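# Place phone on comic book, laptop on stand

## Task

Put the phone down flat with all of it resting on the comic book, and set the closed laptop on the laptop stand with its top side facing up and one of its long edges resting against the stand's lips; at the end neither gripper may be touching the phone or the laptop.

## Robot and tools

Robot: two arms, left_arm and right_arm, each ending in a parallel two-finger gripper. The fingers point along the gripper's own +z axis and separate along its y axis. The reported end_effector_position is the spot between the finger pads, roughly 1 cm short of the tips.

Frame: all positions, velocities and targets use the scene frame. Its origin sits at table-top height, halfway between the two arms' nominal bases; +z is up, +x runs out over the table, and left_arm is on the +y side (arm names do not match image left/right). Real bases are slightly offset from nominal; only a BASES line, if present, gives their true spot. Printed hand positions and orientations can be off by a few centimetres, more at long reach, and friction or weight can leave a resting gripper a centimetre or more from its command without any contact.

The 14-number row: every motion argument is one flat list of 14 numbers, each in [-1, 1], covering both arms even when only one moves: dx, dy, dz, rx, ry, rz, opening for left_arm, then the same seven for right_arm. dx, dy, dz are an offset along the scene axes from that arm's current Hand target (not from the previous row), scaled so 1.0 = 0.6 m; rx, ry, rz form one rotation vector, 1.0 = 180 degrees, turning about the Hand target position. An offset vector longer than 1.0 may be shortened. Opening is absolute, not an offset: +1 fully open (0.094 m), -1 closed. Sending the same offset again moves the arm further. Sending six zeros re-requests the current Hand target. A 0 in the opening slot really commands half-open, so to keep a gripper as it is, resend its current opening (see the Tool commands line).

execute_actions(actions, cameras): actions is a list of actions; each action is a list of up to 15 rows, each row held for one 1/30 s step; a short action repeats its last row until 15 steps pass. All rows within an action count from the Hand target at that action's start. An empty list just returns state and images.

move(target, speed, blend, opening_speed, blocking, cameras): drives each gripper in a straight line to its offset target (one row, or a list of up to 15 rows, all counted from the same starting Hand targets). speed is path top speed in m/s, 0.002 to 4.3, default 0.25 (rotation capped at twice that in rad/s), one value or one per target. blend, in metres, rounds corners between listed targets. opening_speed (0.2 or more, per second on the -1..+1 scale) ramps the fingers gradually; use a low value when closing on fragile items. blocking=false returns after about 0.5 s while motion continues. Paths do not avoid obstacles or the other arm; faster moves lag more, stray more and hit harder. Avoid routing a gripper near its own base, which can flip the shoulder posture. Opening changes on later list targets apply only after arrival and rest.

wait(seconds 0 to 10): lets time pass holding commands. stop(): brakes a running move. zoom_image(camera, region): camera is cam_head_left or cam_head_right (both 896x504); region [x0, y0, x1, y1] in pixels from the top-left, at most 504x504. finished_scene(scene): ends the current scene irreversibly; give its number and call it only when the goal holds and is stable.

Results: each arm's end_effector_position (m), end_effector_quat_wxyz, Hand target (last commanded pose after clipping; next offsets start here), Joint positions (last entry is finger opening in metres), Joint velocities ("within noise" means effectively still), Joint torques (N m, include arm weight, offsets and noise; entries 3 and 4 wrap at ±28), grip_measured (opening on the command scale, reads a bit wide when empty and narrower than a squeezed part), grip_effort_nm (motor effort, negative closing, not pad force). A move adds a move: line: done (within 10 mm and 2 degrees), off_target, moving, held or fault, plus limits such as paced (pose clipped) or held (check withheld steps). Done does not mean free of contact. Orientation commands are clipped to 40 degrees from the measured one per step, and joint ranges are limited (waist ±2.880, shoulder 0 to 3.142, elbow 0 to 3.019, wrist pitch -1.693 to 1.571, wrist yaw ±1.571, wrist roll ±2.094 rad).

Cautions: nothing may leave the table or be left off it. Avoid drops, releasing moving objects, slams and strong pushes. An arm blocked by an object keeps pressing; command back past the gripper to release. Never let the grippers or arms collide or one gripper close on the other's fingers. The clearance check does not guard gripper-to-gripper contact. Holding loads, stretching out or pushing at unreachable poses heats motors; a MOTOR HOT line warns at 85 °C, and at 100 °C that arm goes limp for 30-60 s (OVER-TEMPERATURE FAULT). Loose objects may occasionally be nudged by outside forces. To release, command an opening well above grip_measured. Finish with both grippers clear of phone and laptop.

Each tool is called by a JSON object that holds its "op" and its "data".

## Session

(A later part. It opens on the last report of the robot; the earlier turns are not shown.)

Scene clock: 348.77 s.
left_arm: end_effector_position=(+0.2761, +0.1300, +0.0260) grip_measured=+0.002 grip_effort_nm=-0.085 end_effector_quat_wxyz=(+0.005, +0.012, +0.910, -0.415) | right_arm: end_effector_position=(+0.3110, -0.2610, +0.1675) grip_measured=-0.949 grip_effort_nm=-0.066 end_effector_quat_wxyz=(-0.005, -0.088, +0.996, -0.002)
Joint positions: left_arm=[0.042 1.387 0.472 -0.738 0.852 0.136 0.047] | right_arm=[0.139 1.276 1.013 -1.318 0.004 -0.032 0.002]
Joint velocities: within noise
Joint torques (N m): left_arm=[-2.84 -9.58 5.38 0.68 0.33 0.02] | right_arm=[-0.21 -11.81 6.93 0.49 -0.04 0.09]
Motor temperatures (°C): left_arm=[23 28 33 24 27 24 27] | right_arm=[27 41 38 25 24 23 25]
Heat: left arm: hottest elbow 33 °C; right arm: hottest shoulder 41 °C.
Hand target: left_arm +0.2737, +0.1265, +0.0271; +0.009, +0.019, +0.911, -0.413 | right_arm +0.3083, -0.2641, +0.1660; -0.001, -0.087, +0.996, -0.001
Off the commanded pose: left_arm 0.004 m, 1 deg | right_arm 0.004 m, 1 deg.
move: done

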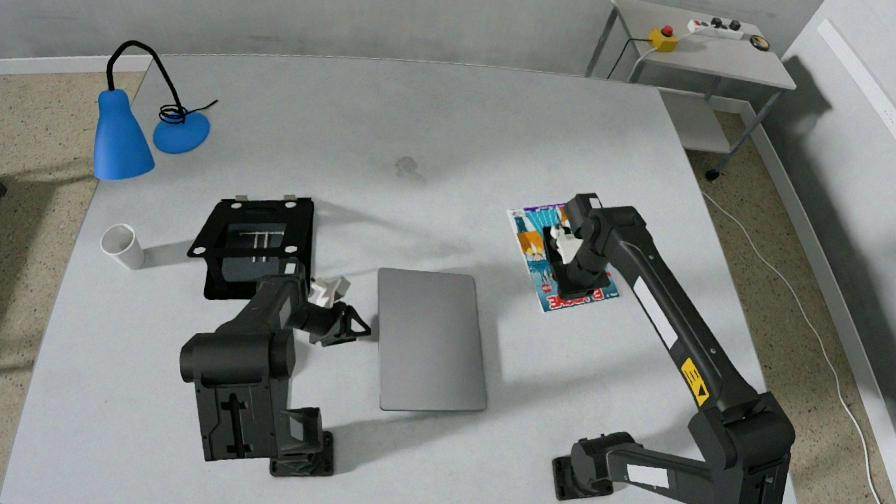

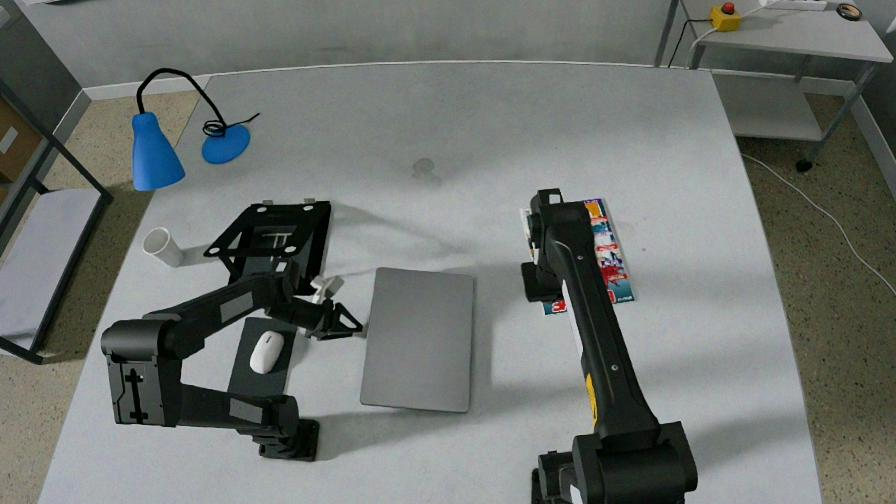

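{"op": "move", "data": {"target": [[0,-0.1,-0.003,0,0,0,0, 0,0,0,0,0,0,-0.95]], "speed": 0.06}}

{"op": "zoom_image", "data": {"camera": "cam_head_left", "region": [320, 250, 500, 420]}}

{"op": "zoom_image", "data": {"camera": "cam_head_right", "region": [320, 250, 500, 420]}}

Scene clock: 355.77 s.
left_arm: end_effector_position=(+0.2782, +0.0734, +0.0252) grip_measured=+0.001 grip_effort_nm=-0.002 end_effector_quat_wxyz=(+0.009, +0.010, +0.911, -0.412) | right_arm: end_effector_position=(+0.3110, -0.2610, +0.1675) grip_measured=-0.949 grip_effort_nm=-0.071 end_effector_quat_wxyz=(-0.005, -0.088, +0.996, -0.002)
Joint positions: left_arm=[-0.189 1.345 0.428 -0.462 0.833 -0.224 0.047] | right_arm=[0.139 1.276 1.013 -1.318 0.004 -0.032 0.002]
Joint velocities: within noise
Joint torques (N m): left_arm=[-3.25 -8.29 6.06 1.5 0.39 -0.05] | right_arm=[-0.26 -11.81 6.94 0.53 -0.03 0.09]
Motor temperatures (°C): left_arm=[23 28 32 24 27 24 27] | right_arm=[27 40 38 25 24 23 25]
Heat: left arm: hottest elbow 32 °C; right arm: hottest shoulder 40 °C.
Hand target: left_arm +0.2738, +0.0665, +0.0254; +0.009, +0.019, +0.911, -0.413 | right_arm +0.3083, -0.2641, +0.1660; -0.001, -0.087, +0.996, -0.001
Off the commanded pose: left_arm 0.008 m, 1 deg | right_arm 0.004 m, 1 deg.
move: done

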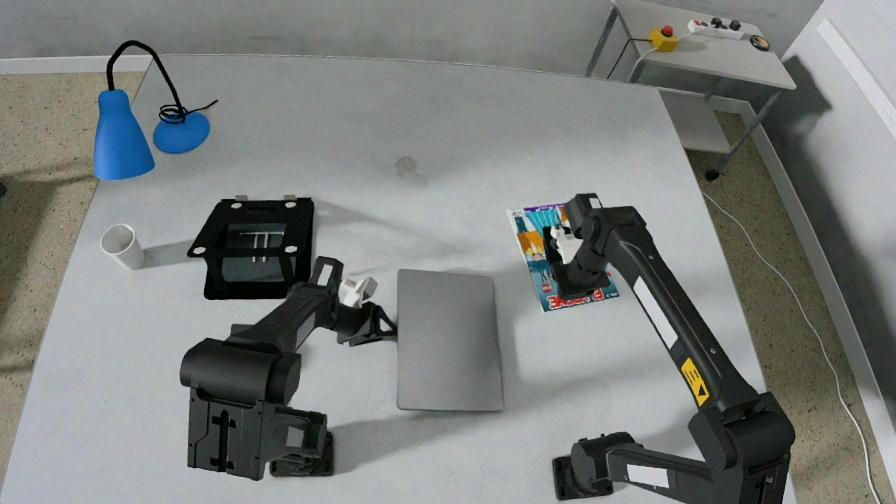

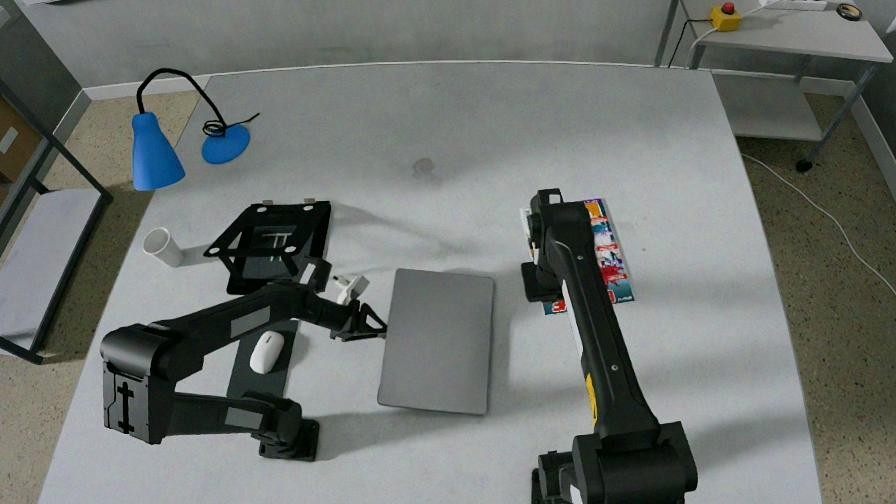

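Scaled by 2.800.

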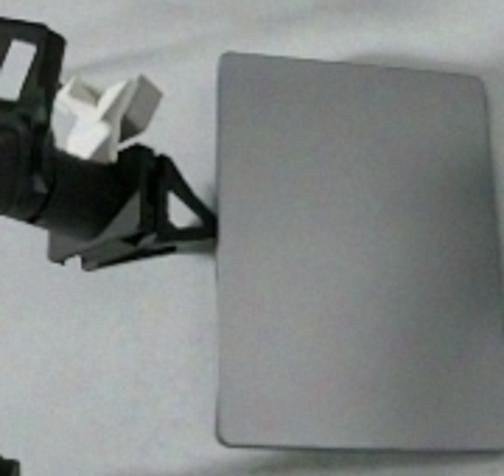

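Scaled by 2.800.

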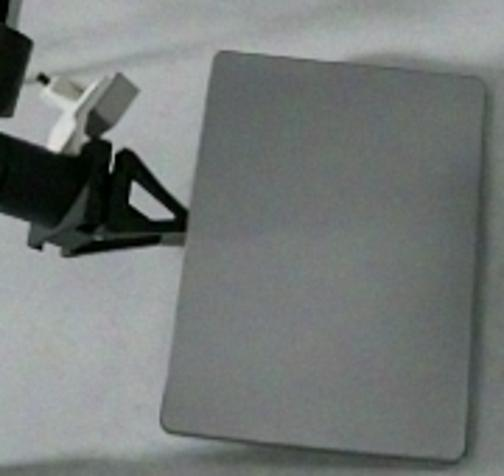

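{"op": "move", "data": {"target": [[0,0.08,0.02,0,0,0,0, 0,0,0,0,0,0,-0.95],[0,0.08,0.02,0,0,0,0.7, 0,0,0,0,0,0,-0.95],[0,-0.04,0.02,0,0,0,0.7, 0,0,0,0,0,0,-0.95]], "speed": 0.06}}

{"op": "zoom_image", "data": {"camera": "cam_head_left", "region": [320, 250, 500, 420]}}

{"op": "zoom_image", "data": {"camera": "cam_head_right", "region": [320, 250, 500, 420]}}

Scene clock: 368.07 s.
left_arm: end_effector_position=(+0.2766, +0.0460, +0.0387) grip_measured=+0.698 grip_effort_nm=0.129 end_effector_quat_wxyz=(+0.009, +0.015, +0.911, -0.412) | right_arm: end_effector_position=(+0.3110, -0.2610, +0.1675) grip_measured=-0.949 grip_effort_nm=-0.066 end_effector_quat_wxyz=(-0.005, -0.088, +0.996, -0.002)
Joint positions: left_arm=[-0.296 1.297 0.432 -0.408 0.809 -0.363 0.08] | right_arm=[0.139 1.276 1.013 -1.318 0.004 -0.032 0.002]
Joint velocities: within noise
Joint torques (N m): left_arm=[-3.08 -7.88 6.69 1.48 0.33 -0.02] | right_arm=[-0.09 -11.81 6.94 0.5 -0.03 0.09]
Motor temperatures (°C): left_arm=[23 28 32 24 27 24 27] | right_arm=[27 39 38 25 24 23 25]
Heat: left arm: hottest elbow 32 °C; right arm: hottest shoulder 39 °C.
Hand target: left_arm +0.2737, +0.0425, +0.0374; +0.009, +0.019, +0.911, -0.413 | right_arm +0.3083, -0.2641, +0.1660; -0.001, -0.087, +0.996, -0.001
Off the commanded pose: left_arm 0.005 m, 1 deg | right_arm 0.004 m, 1 deg.
move: done; target 2's new opening was sent with left_arm's hand 0.021 m and 2 deg from that target

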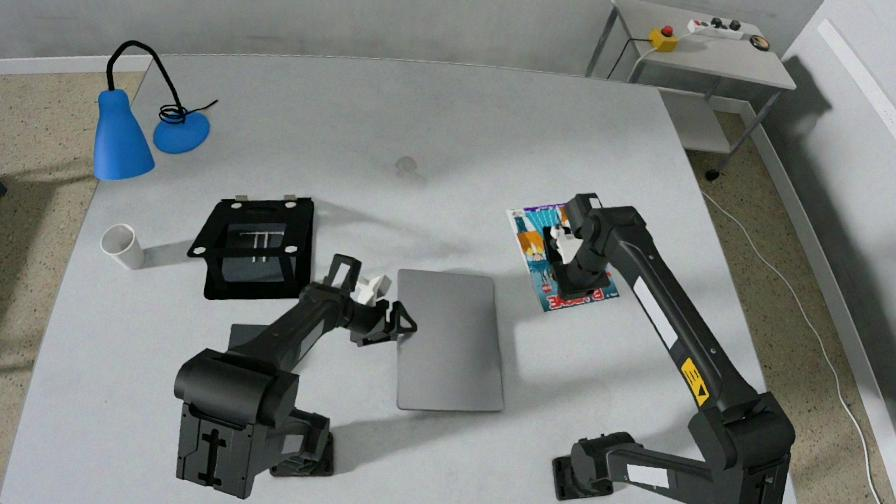

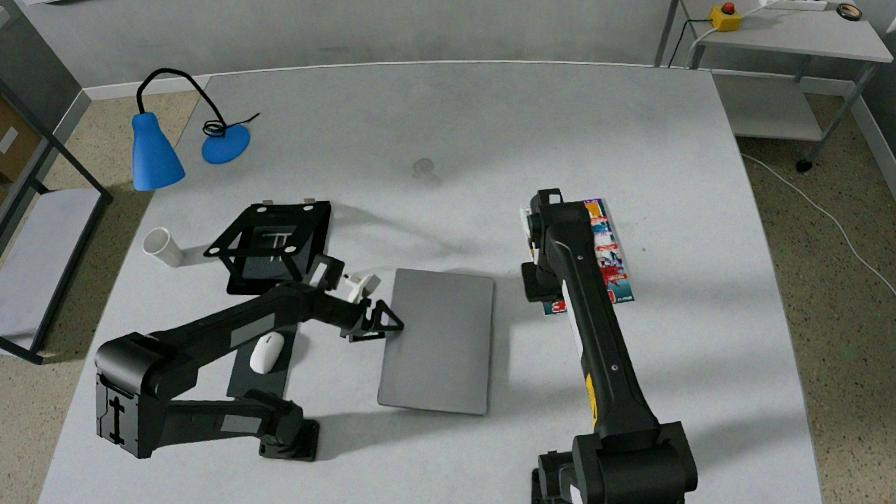

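Scaled by 2.800.

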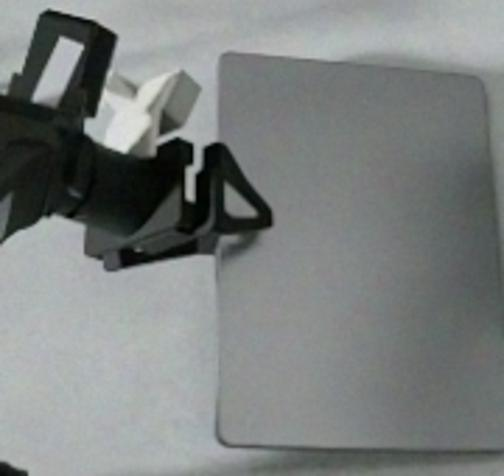

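Scaled by 2.800.

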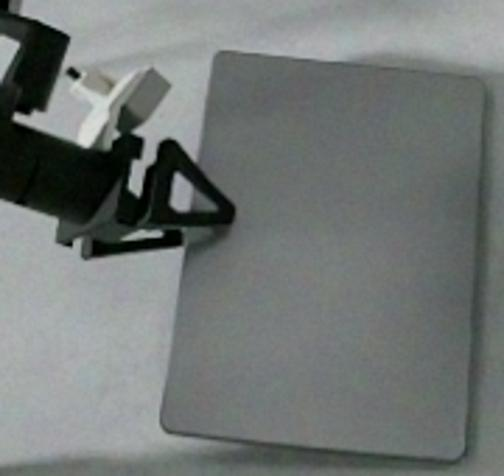

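{"op": "move", "data": {"target": [[0,-0.067,0,0,0,0,0.7, 0,0,0,0,0,0,-0.95]], "speed": 0.06}}

{"op": "zoom_image", "data": {"camera": "cam_head_left", "region": [320, 250, 520, 430]}}

{"op": "zoom_image", "data": {"camera": "cam_head_right", "region": [320, 250, 520, 430]}}

Scene clock: 371.70 s.
left_arm: end_effector_position=(+0.2742, +0.0071, +0.0389) grip_measured=+0.698 grip_effort_nm=0.129 end_effector_quat_wxyz=(+0.010, +0.015, +0.911, -0.412) | right_arm: end_effector_position=(+0.3110, -0.2610, +0.1675) grip_measured=-0.949 grip_effort_nm=-0.071 end_effector_quat_wxyz=(-0.005, -0.088, +0.996, -0.002)
Joint positions: left_arm=[-0.441 1.312 0.432 -0.257 0.756 -0.553 0.08] | right_arm=[0.139 1.276 1.013 -1.318 0.004 -0.032 0.002]
Joint velocities: within noise
Joint torques (N m): left_arm=[-1.96 -7.36 7.75 1.77 0.25 0] | right_arm=[-0.15 -11.81 6.94 0.5 -0.03 0.09]
Motor temperatures (°C): left_arm=[23 28 32 24 27 24 27] | right_arm=[27 38 37 25 24 23 25]
Heat: left arm: hottest elbow 32 °C; right arm: hottest shoulder 38 °C.
Hand target: left_arm +0.2737, +0.0022, +0.0374; +0.009, +0.019, +0.911, -0.413 | right_arm +0.3083, -0.2641, +0.1660; -0.001, -0.087, +0.996, -0.001
Off the commanded pose: left_arm 0.005 m, 0 deg | right_arm 0.004 m, 1 deg.
move: done

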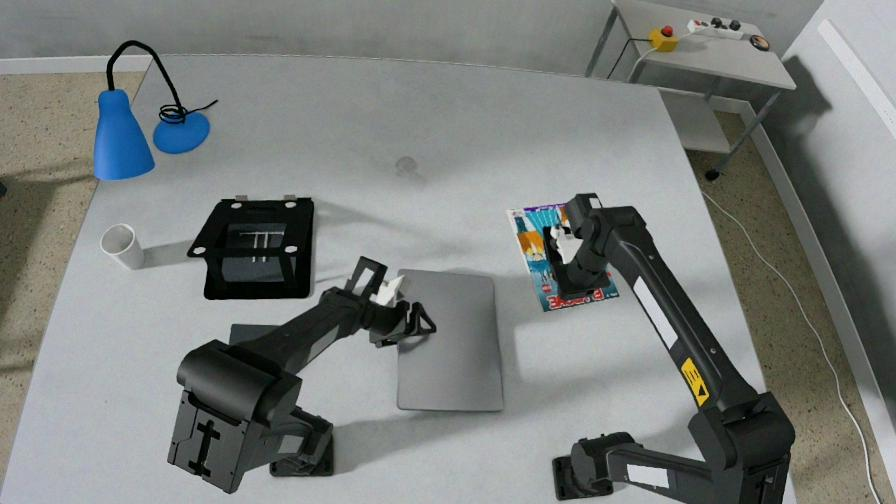

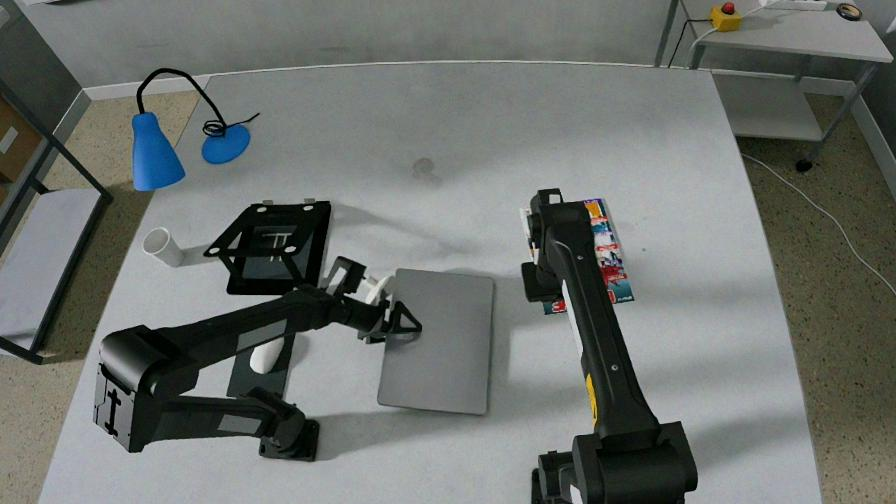

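Scaled by 2.520.

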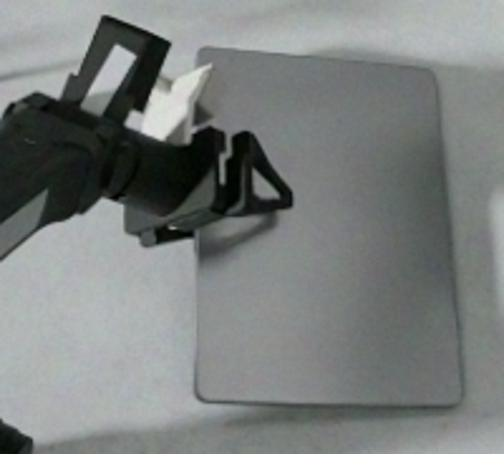

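Scaled by 2.520.

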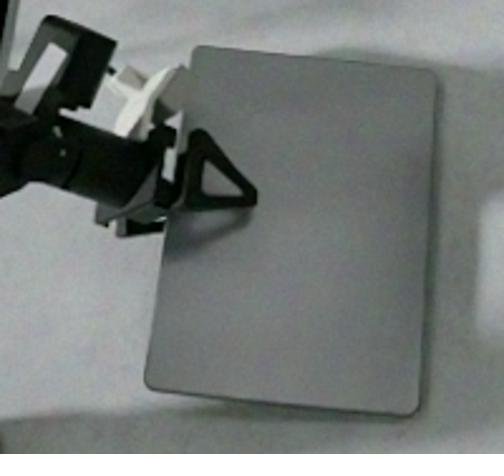

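{"op": "move", "data": {"target": [[0,-0.02,0.06,-0.05,0,0,0.7, 0,0,0,0,0,0,-0.95]], "speed": 0.06}}

{"op": "zoom_image", "data": {"camera": "cam_head_left", "region": [320, 250, 520, 430]}}

{"op": "zoom_image", "data": {"camera": "cam_head_right", "region": [320, 250, 520, 430]}}

Scene clock: 391.47 s.
left_arm: end_effector_position=(+0.2652, -0.0029, +0.0521) grip_measured=+0.699 grip_effort_nm=0.071 end_effector_quat_wxyz=(-0.012, +0.006, +0.887, -0.461) | right_arm: end_effector_position=(+0.3110, -0.2610, +0.1675) grip_measured=-0.949 grip_effort_nm=-0.066 end_effector_quat_wxyz=(-0.005, -0.088, +0.996, -0.002)
Joint positions: left_arm=[-0.441 1.302 0.41 -0.194 0.863 -0.625 0.08] | right_arm=[0.139 1.276 1.013 -1.318 0.004 -0.032 0.002]
Joint velocities: within noise
Joint torques (N m): left_arm=[-0.85 -10.99 8.43 2.04 1.32 -0.04] | right_arm=[-0.21 -11.75 6.93 0.5 -0.03 0.09]
Motor temperatures (°C): left_arm=[23 27 32 24 27 24 26] | right_arm=[27 37 37 25 24 23 25]
Heat: left arm: hottest elbow 32 °C; right arm: hottest shoulder 37 °C.
Hand target: left_arm +0.2737, -0.0097, +0.0734; +0.011, +0.019, +0.875, -0.483 | right_arm +0.3083, -0.2641, +0.1660; -0.001, -0.087, +0.996, -0.001
Off the commanded pose: left_arm 0.024 m, 4 deg | right_arm 0.004 m, 1 deg.
move: off_target (left_arm)

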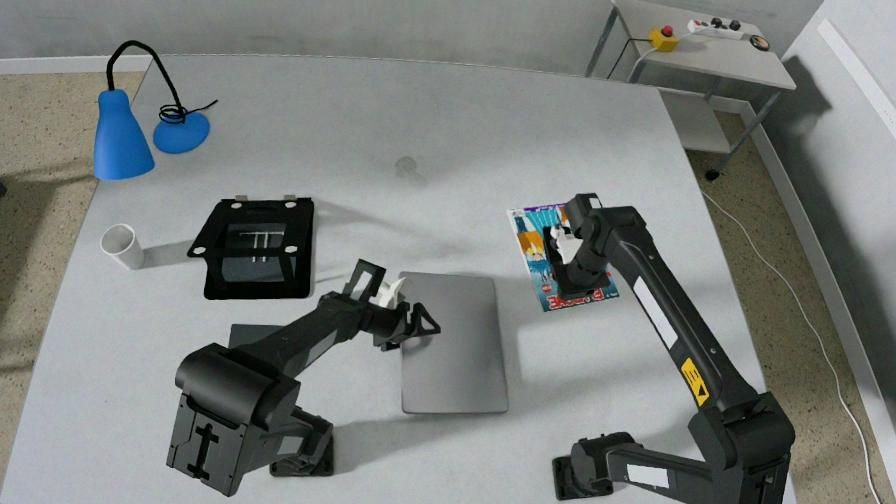

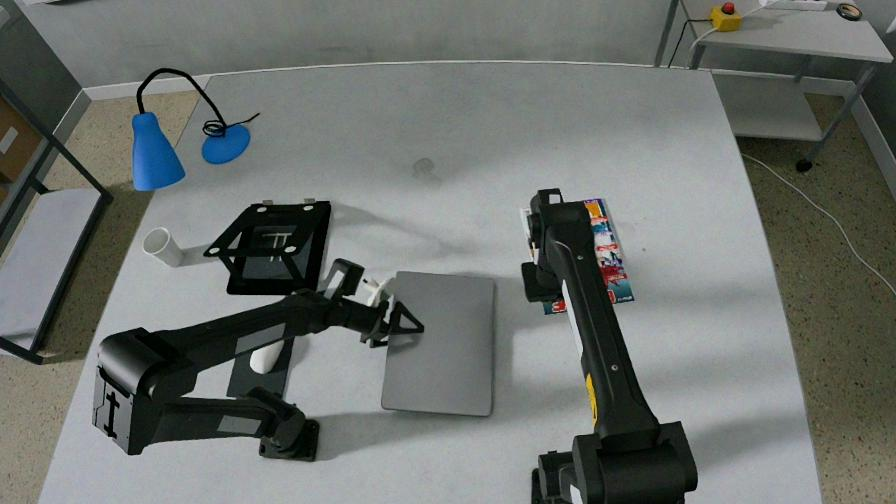

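Scaled by 2.520.

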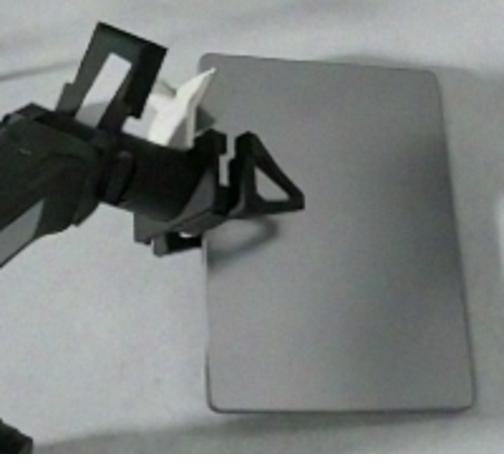

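Scaled by 2.520.

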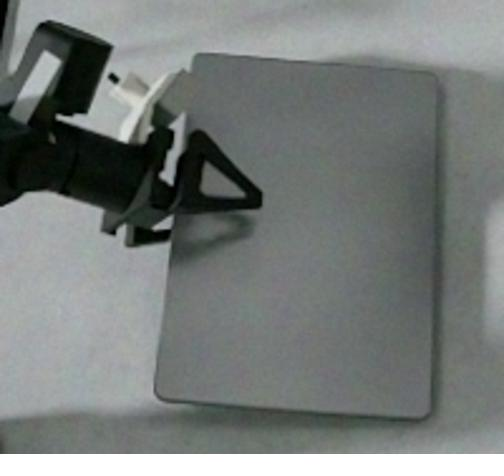

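{"op": "move", "data": {"target": [[0,0,0,0,0,0,0.7, -0.05,0.16,0,0,0,0,-0.95],[0,0,0,0,0,0,0.7, -0.05,0.16,-0.225,0,0,0,-0.95]], "speed": 0.15}}

{"op": "zoom_image", "data": {"camera": "cam_head_left", "region": [380, 230, 600, 430]}}

{"op": "zoom_image", "data": {"camera": "cam_head_right", "region": [320, 230, 540, 430]}}

Scene clock: 398.27 s.
left_arm: end_effector_position=(+0.2653, -0.0029, +0.0521) grip_measured=+0.699 grip_effort_nm=0.071 end_effector_quat_wxyz=(-0.012, +0.006, +0.887, -0.461) | right_arm: end_effector_position=(+0.2824, -0.1699, +0.0397) grip_measured=-0.949 grip_effort_nm=-0.071 end_effector_quat_wxyz=(+0.006, -0.086, +0.996, +0.003)
Joint positions: left_arm=[-0.441 1.302 0.41 -0.194 0.863 -0.626 0.08] | right_arm=[0.417 1.421 0.776 -0.912 -0.001 0.251 0.002]
Joint velocities: within noise
Joint torques (N m): left_arm=[-1.55 -11.4 8.42 2.15 1.29 -0.11] | right_arm=[1.2 -9.99 5.87 0.59 0.12 0.23]
Motor temperatures (°C): left_arm=[23 27 33 24 28 24 26] | right_arm=[27 37 37 25 24 23 25]
Heat: left arm: hottest elbow 33 °C; right arm: hottest shoulder 37 °C.
Hand target: left_arm +0.2738, -0.0097, +0.0734; +0.011, +0.019, +0.875, -0.483 | right_arm +0.2783, -0.1681, +0.0310; -0.001, -0.087, +0.996, -0.001
Off the commanded pose: left_arm 0.024 m, 4 deg | right_arm 0.010 m, 1 deg.
move: off_target (left_arm)

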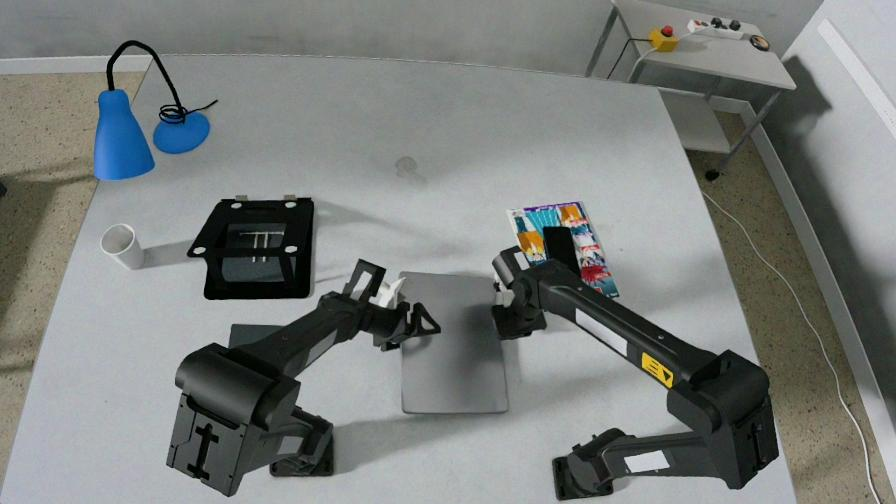

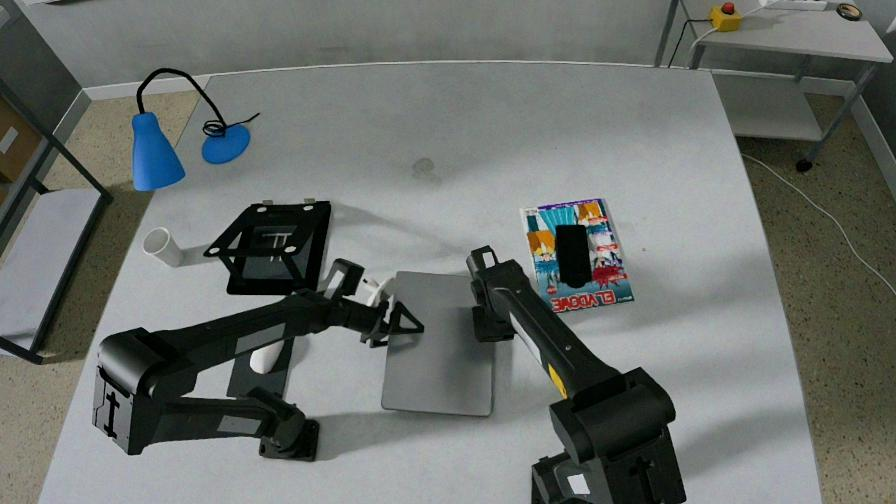

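Scaled by 2.291.

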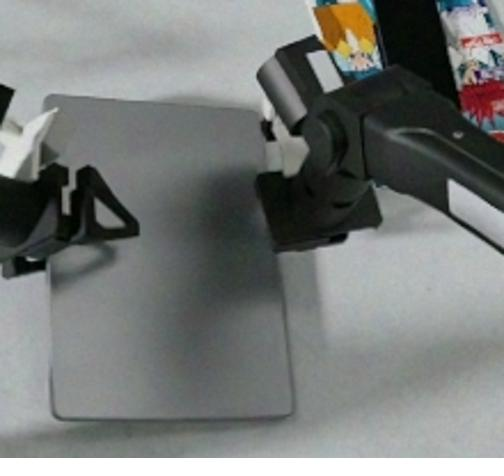

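Scaled by 2.291.

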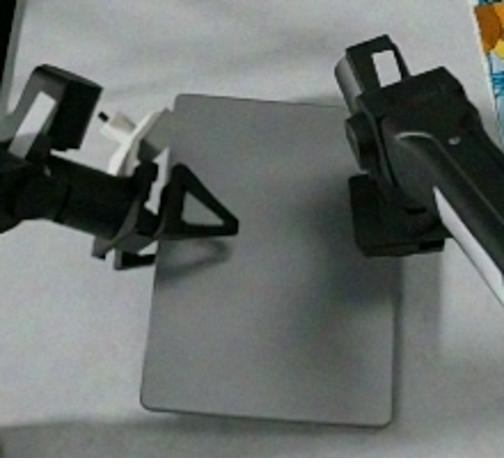

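{"op": "move", "data": {"target": [[0.014,0.0,0.06,-0.05,0,0,0.7, 0,0,0,0,0,0,-0.95]], "speed": 0.06}}

{"op": "zoom_image", "data": {"camera": "cam_head_left", "region": [320, 230, 540, 430]}}

{"op": "zoom_image", "data": {"camera": "cam_head_right", "region": [320, 230, 540, 430]}}

Scene clock: 403.63 s.
left_arm: end_effector_position=(+0.2677, -0.0075, +0.0849) grip_measured=+0.699 grip_effort_nm=0.071 end_effector_quat_wxyz=(-0.021, +0.003, +0.848, -0.530) | right_arm: end_effector_position=(+0.2826, -0.1699, +0.0397) grip_measured=-0.949 grip_effort_nm=-0.066 end_effector_quat_wxyz=(+0.007, -0.085, +0.996, +0.003)
Joint positions: left_arm=[-0.402 1.265 0.402 -0.122 1.017 -0.699 0.08] | right_arm=[0.417 1.421 0.776 -0.911 -0.001 0.251 0.002]
Joint velocities: within noise
Joint torques (N m): left_arm=[-0.15 -10.7 9.17 2.5 1.15 -0.1] | right_arm=[1.2 -9.88 5.98 0.53 0.11 0.22]
Motor temperatures (°C): left_arm=[23 27 33 24 29 24 26] | right_arm=[27 36 36 25 24 23 25]
Heat: left arm: hottest elbow 33 °C; right arm: hottest shoulder 36 °C.
Hand target: left_arm +0.2823, -0.0097, +0.1094; +0.012, +0.018, +0.835, -0.550 | right_arm +0.2784, -0.1681, +0.0310; -0.001, -0.087, +0.996, -0.001
Off the commanded pose: left_arm 0.029 m, 5 deg | right_arm 0.010 m, 1 deg.
move: off_target (left_arm)

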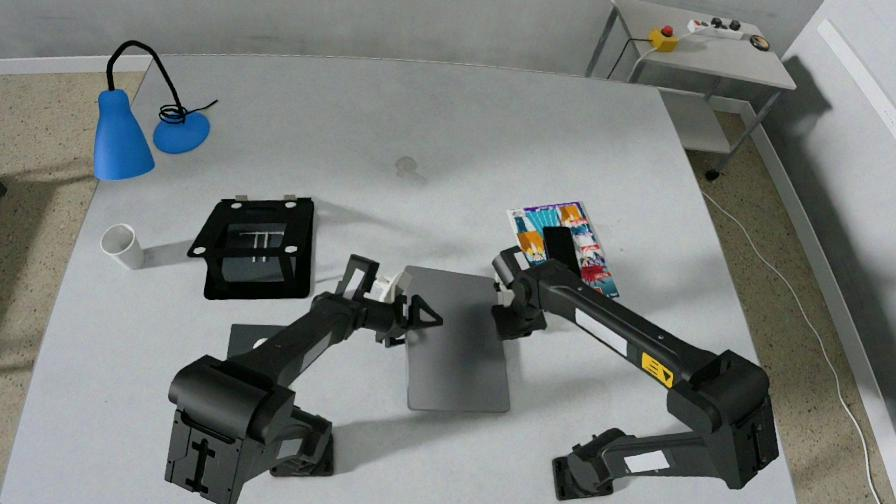

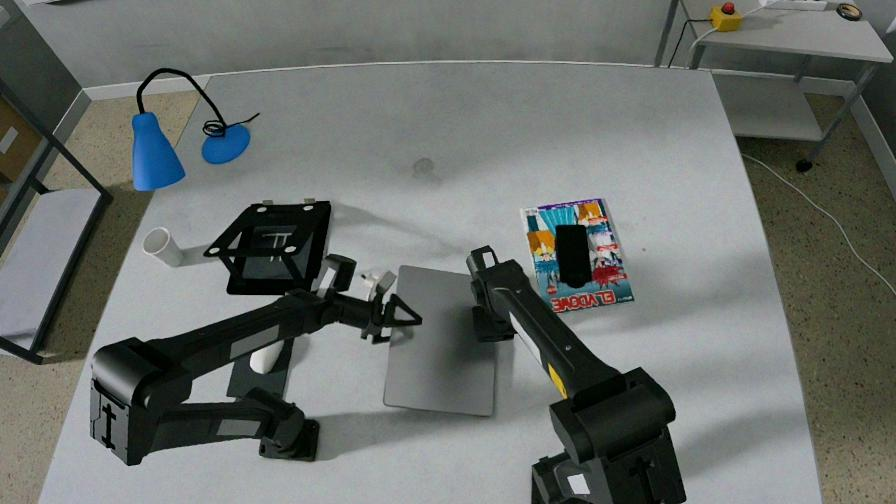

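Scaled by 2.291.

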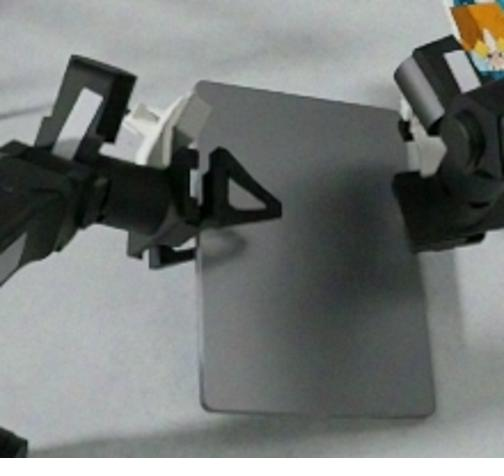

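Scaled by 2.291.

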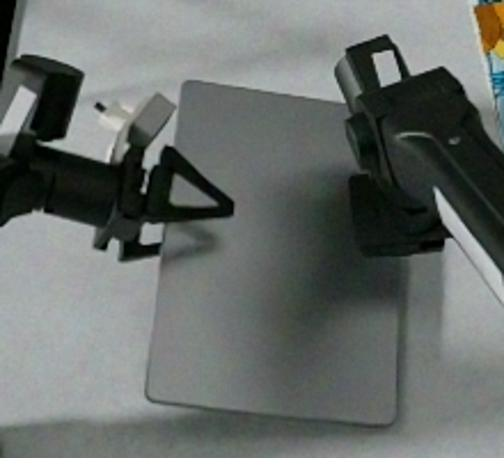

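{"op": "move", "data": {"target": [[0.0,-0.01,0.065,-0.02,0,0,0.7, 0,0,0,0,0,0,-0.95]], "speed": 0.06}}

{"op": "zoom_image", "data": {"camera": "cam_head_left", "region": [320, 230, 540, 430]}}

{"op": "zoom_image", "data": {"camera": "cam_head_right", "region": [320, 230, 540, 430]}}

Scene clock: 408.67 s.
left_arm: end_effector_position=(+0.2664, -0.0103, +0.1141) grip_measured=+0.699 grip_effort_nm=0.071 end_effector_quat_wxyz=(-0.020, -0.005, +0.833, -0.553) | right_arm: end_effector_position=(+0.2826, -0.1699, +0.0397) grip_measured=-0.949 grip_effort_nm=-0.066 end_effector_quat_wxyz=(+0.007, -0.085, +0.996, +0.003)
Joint positions: left_arm=[-0.402 1.179 0.402 -0.12 1.052 -0.786 0.08] | right_arm=[0.417 1.421 0.776 -0.911 -0.001 0.251 0.002]
Joint velocities: within noise
Joint torques (N m): left_arm=[-0.32 -11.22 11.99 2.21 1.22 -0.08] | right_arm=[1.2 -10.05 5.97 0.53 0.12 0.22]
Motor temperatures (°C): left_arm=[23 27 32 24 29 24 26] | right_arm=[27 36 36 25 24 23 25]
Heat: left arm: hottest elbow 32 °C; right arm: hottest shoulder 36 °C.
Hand target: left_arm +0.2822, -0.0158, +0.1484; +0.013, +0.017, +0.817, -0.576 | right_arm +0.2784, -0.1681, +0.0310; -0.001, -0.087, +0.996, -0.001
Off the commanded pose: left_arm 0.038 m, 6 deg | right_arm 0.010 m, 1 deg.
move: off_target (left_arm)

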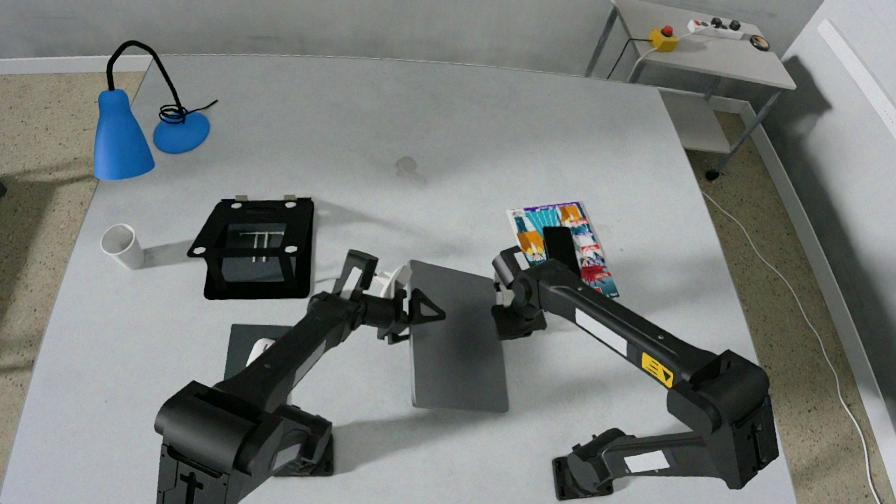

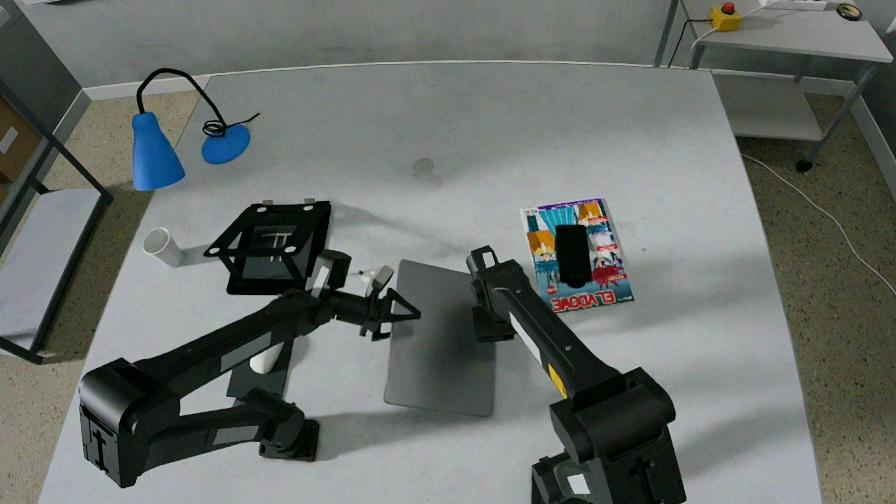

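Scaled by 2.291.

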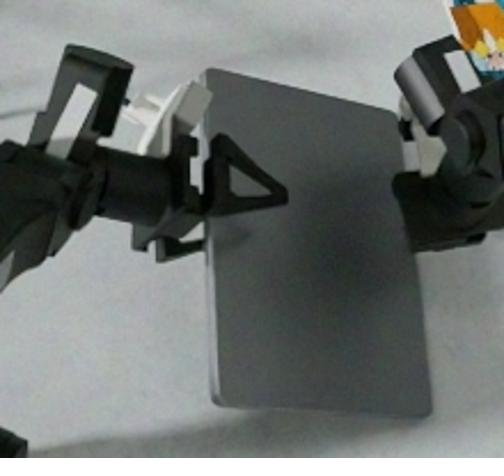

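Scaled by 2.291.

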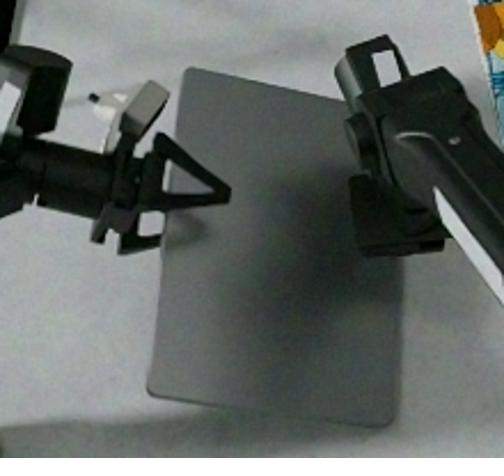

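{"op": "move", "data": {"target": [[-0.01,-0.055,-0.01,0,0,0,0.7, 0,0,0,0,0,0,-0.95]], "speed": 0.06}}

{"op": "zoom_image", "data": {"camera": "cam_head_left", "region": [320, 230, 540, 430]}}

{"op": "zoom_image", "data": {"camera": "cam_head_right", "region": [320, 230, 540, 430]}}

Scene clock: 413.00 s.
left_arm: end_effector_position=(+0.2709, -0.0357, +0.1200) grip_measured=+0.699 grip_effort_nm=0.066 end_effector_quat_wxyz=(-0.007, -0.012, +0.831, -0.555) | right_arm: end_effector_position=(+0.2826, -0.1699, +0.0397) grip_measured=-0.949 grip_effort_nm=-0.066 end_effector_quat_wxyz=(+0.007, -0.085, +0.996, +0.003)
Joint positions: left_arm=[-0.49 1.192 0.402 0.042 0.972 -0.944 0.08] | right_arm=[0.417 1.421 0.776 -0.911 -0.001 0.251 0.002]
Joint velocities: within noise
Joint torques (N m): left_arm=[-3.25 -8.64 10.84 3.21 0.87 -0.01] | right_arm=[1.2 -9.99 5.97 0.53 0.11 0.22]
Motor temperatures (°C): left_arm=[23 27 32 24 29 24 26] | right_arm=[27 36 35 25 24 23 25]
Heat: left arm: hottest elbow 32 °C; right arm: hottest shoulder 36 °C.
Hand target: left_arm +0.2762, -0.0488, +0.1425; +0.013, +0.017, +0.817, -0.576 | right_arm +0.2784, -0.1681, +0.0310; -0.001, -0.087, +0.996, -0.001
Off the commanded pose: left_arm 0.026 m, 5 deg | right_arm 0.010 m, 1 deg.
move: off_target (left_arm)

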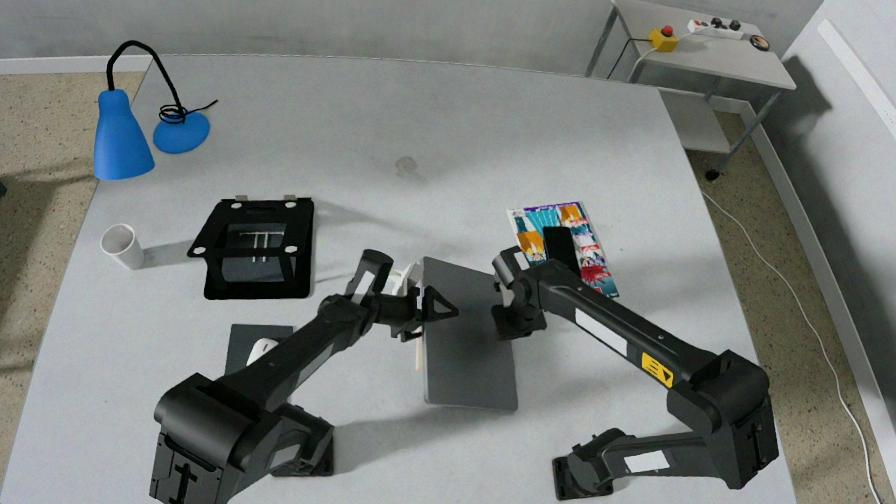

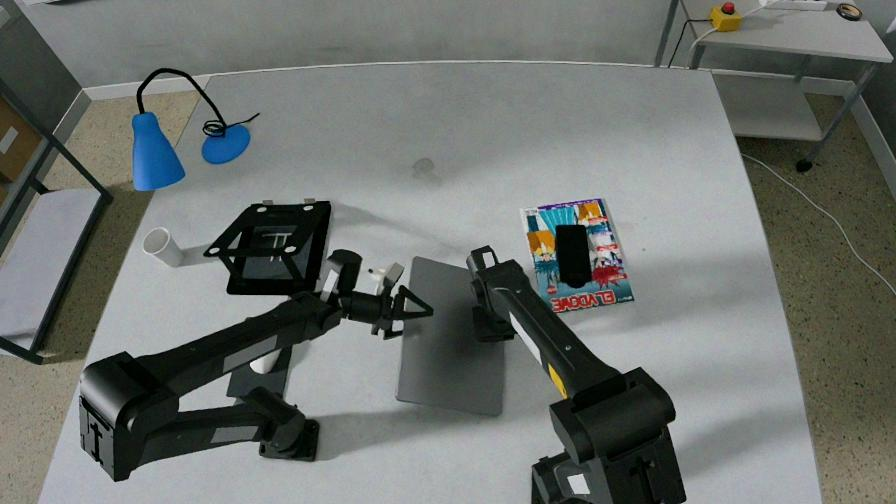

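Scaled by 2.291.

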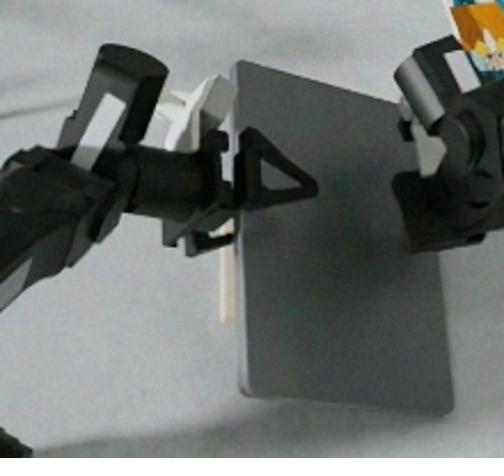

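Scaled by 2.291.

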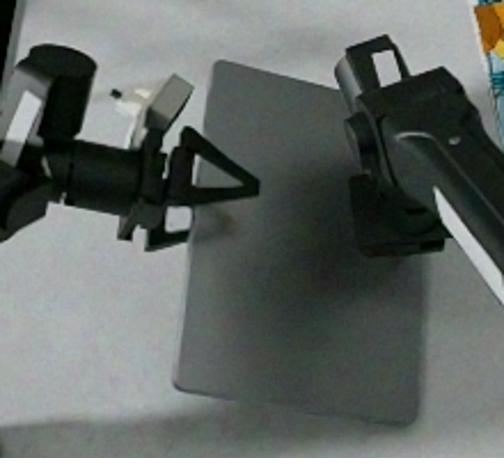

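{"op": "move", "data": {"target": [[0.0,-0.06,-0.01,0,0,0,0.7, 0,0,0,0,0,0,-0.95]], "speed": 0.05}}

{"op": "zoom_image", "data": {"camera": "cam_head_left", "region": [320, 230, 540, 430]}}

{"op": "zoom_image", "data": {"camera": "cam_head_right", "region": [320, 230, 540, 430]}}

Scene clock: 418.63 s.
left_arm: end_effector_position=(+0.2681, -0.0622, +0.1062) grip_measured=+0.699 grip_effort_nm=0.061 end_effector_quat_wxyz=(-0.008, -0.018, +0.836, -0.548) | right_arm: end_effector_position=(+0.2833, -0.1715, +0.0397) grip_measured=-0.949 grip_effort_nm=-0.056 end_effector_quat_wxyz=(+0.008, -0.085, +0.996, -0.002)
Joint positions: left_arm=[-0.584 1.266 0.402 0.181 0.888 -1.043 0.08] | right_arm=[0.417 1.421 0.776 -0.911 0.009 0.251 0.002]
Joint velocities: within noise
Joint torques (N m): left_arm=[-4.01 -8.7 11.89 3.69 0.74 -0.12] | right_arm=[1.2 -10.05 5.98 0.53 -0.23 0.22]
Motor temperatures (°C): left_arm=[23 27 32 24 29 24 26] | right_arm=[27 36 35 25 24 23 25]
Heat: left arm: hottest elbow 32 °C; right arm: hottest shoulder 36 °C.
Hand target: left_arm +0.2763, -0.0847, +0.1364; +0.013, +0.017, +0.817, -0.576 | right_arm +0.2784, -0.1681, +0.0310; -0.001, -0.087, +0.996, -0.001
Off the commanded pose: left_arm 0.039 m, 6 deg | right_arm 0.011 m, 1 deg.
move: off_target (left_arm, right_arm)

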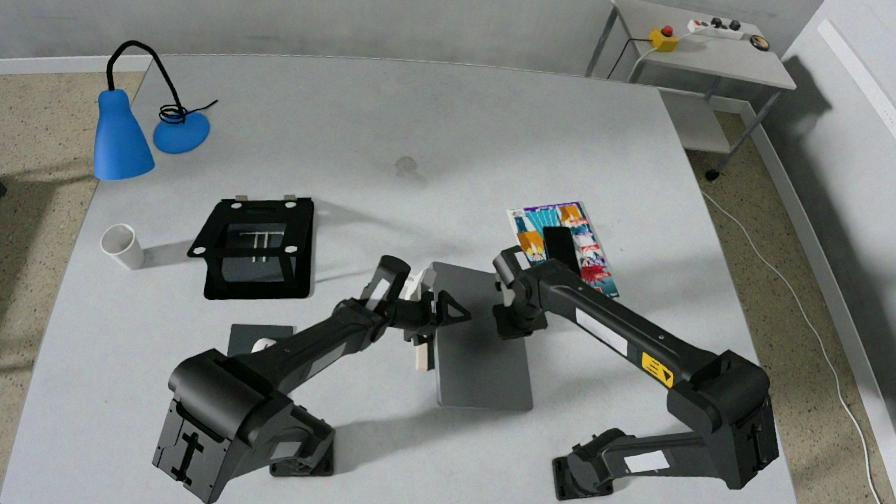

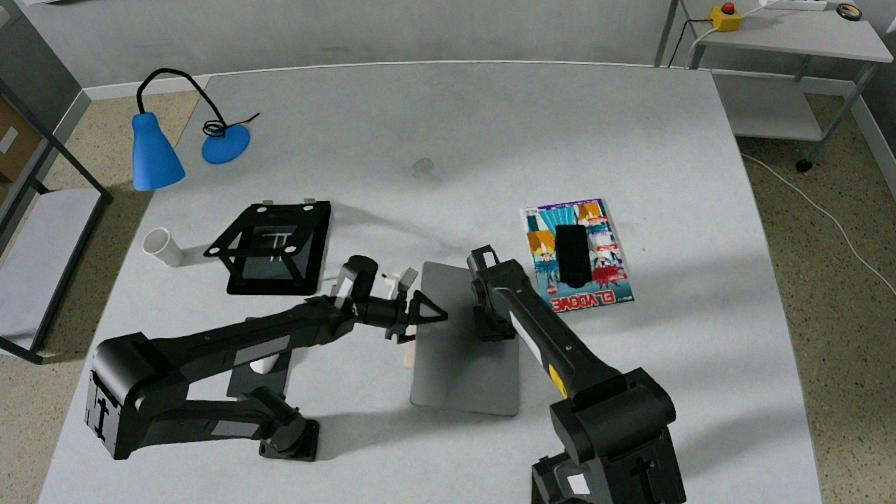

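Scaled by 2.291.

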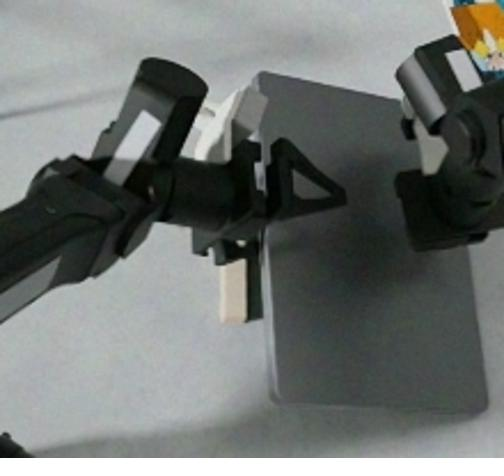

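Scaled by 2.291.

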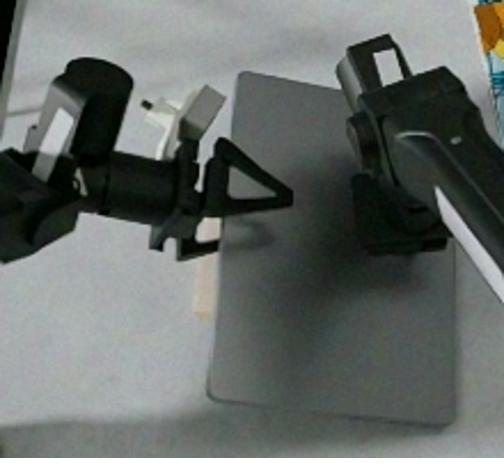

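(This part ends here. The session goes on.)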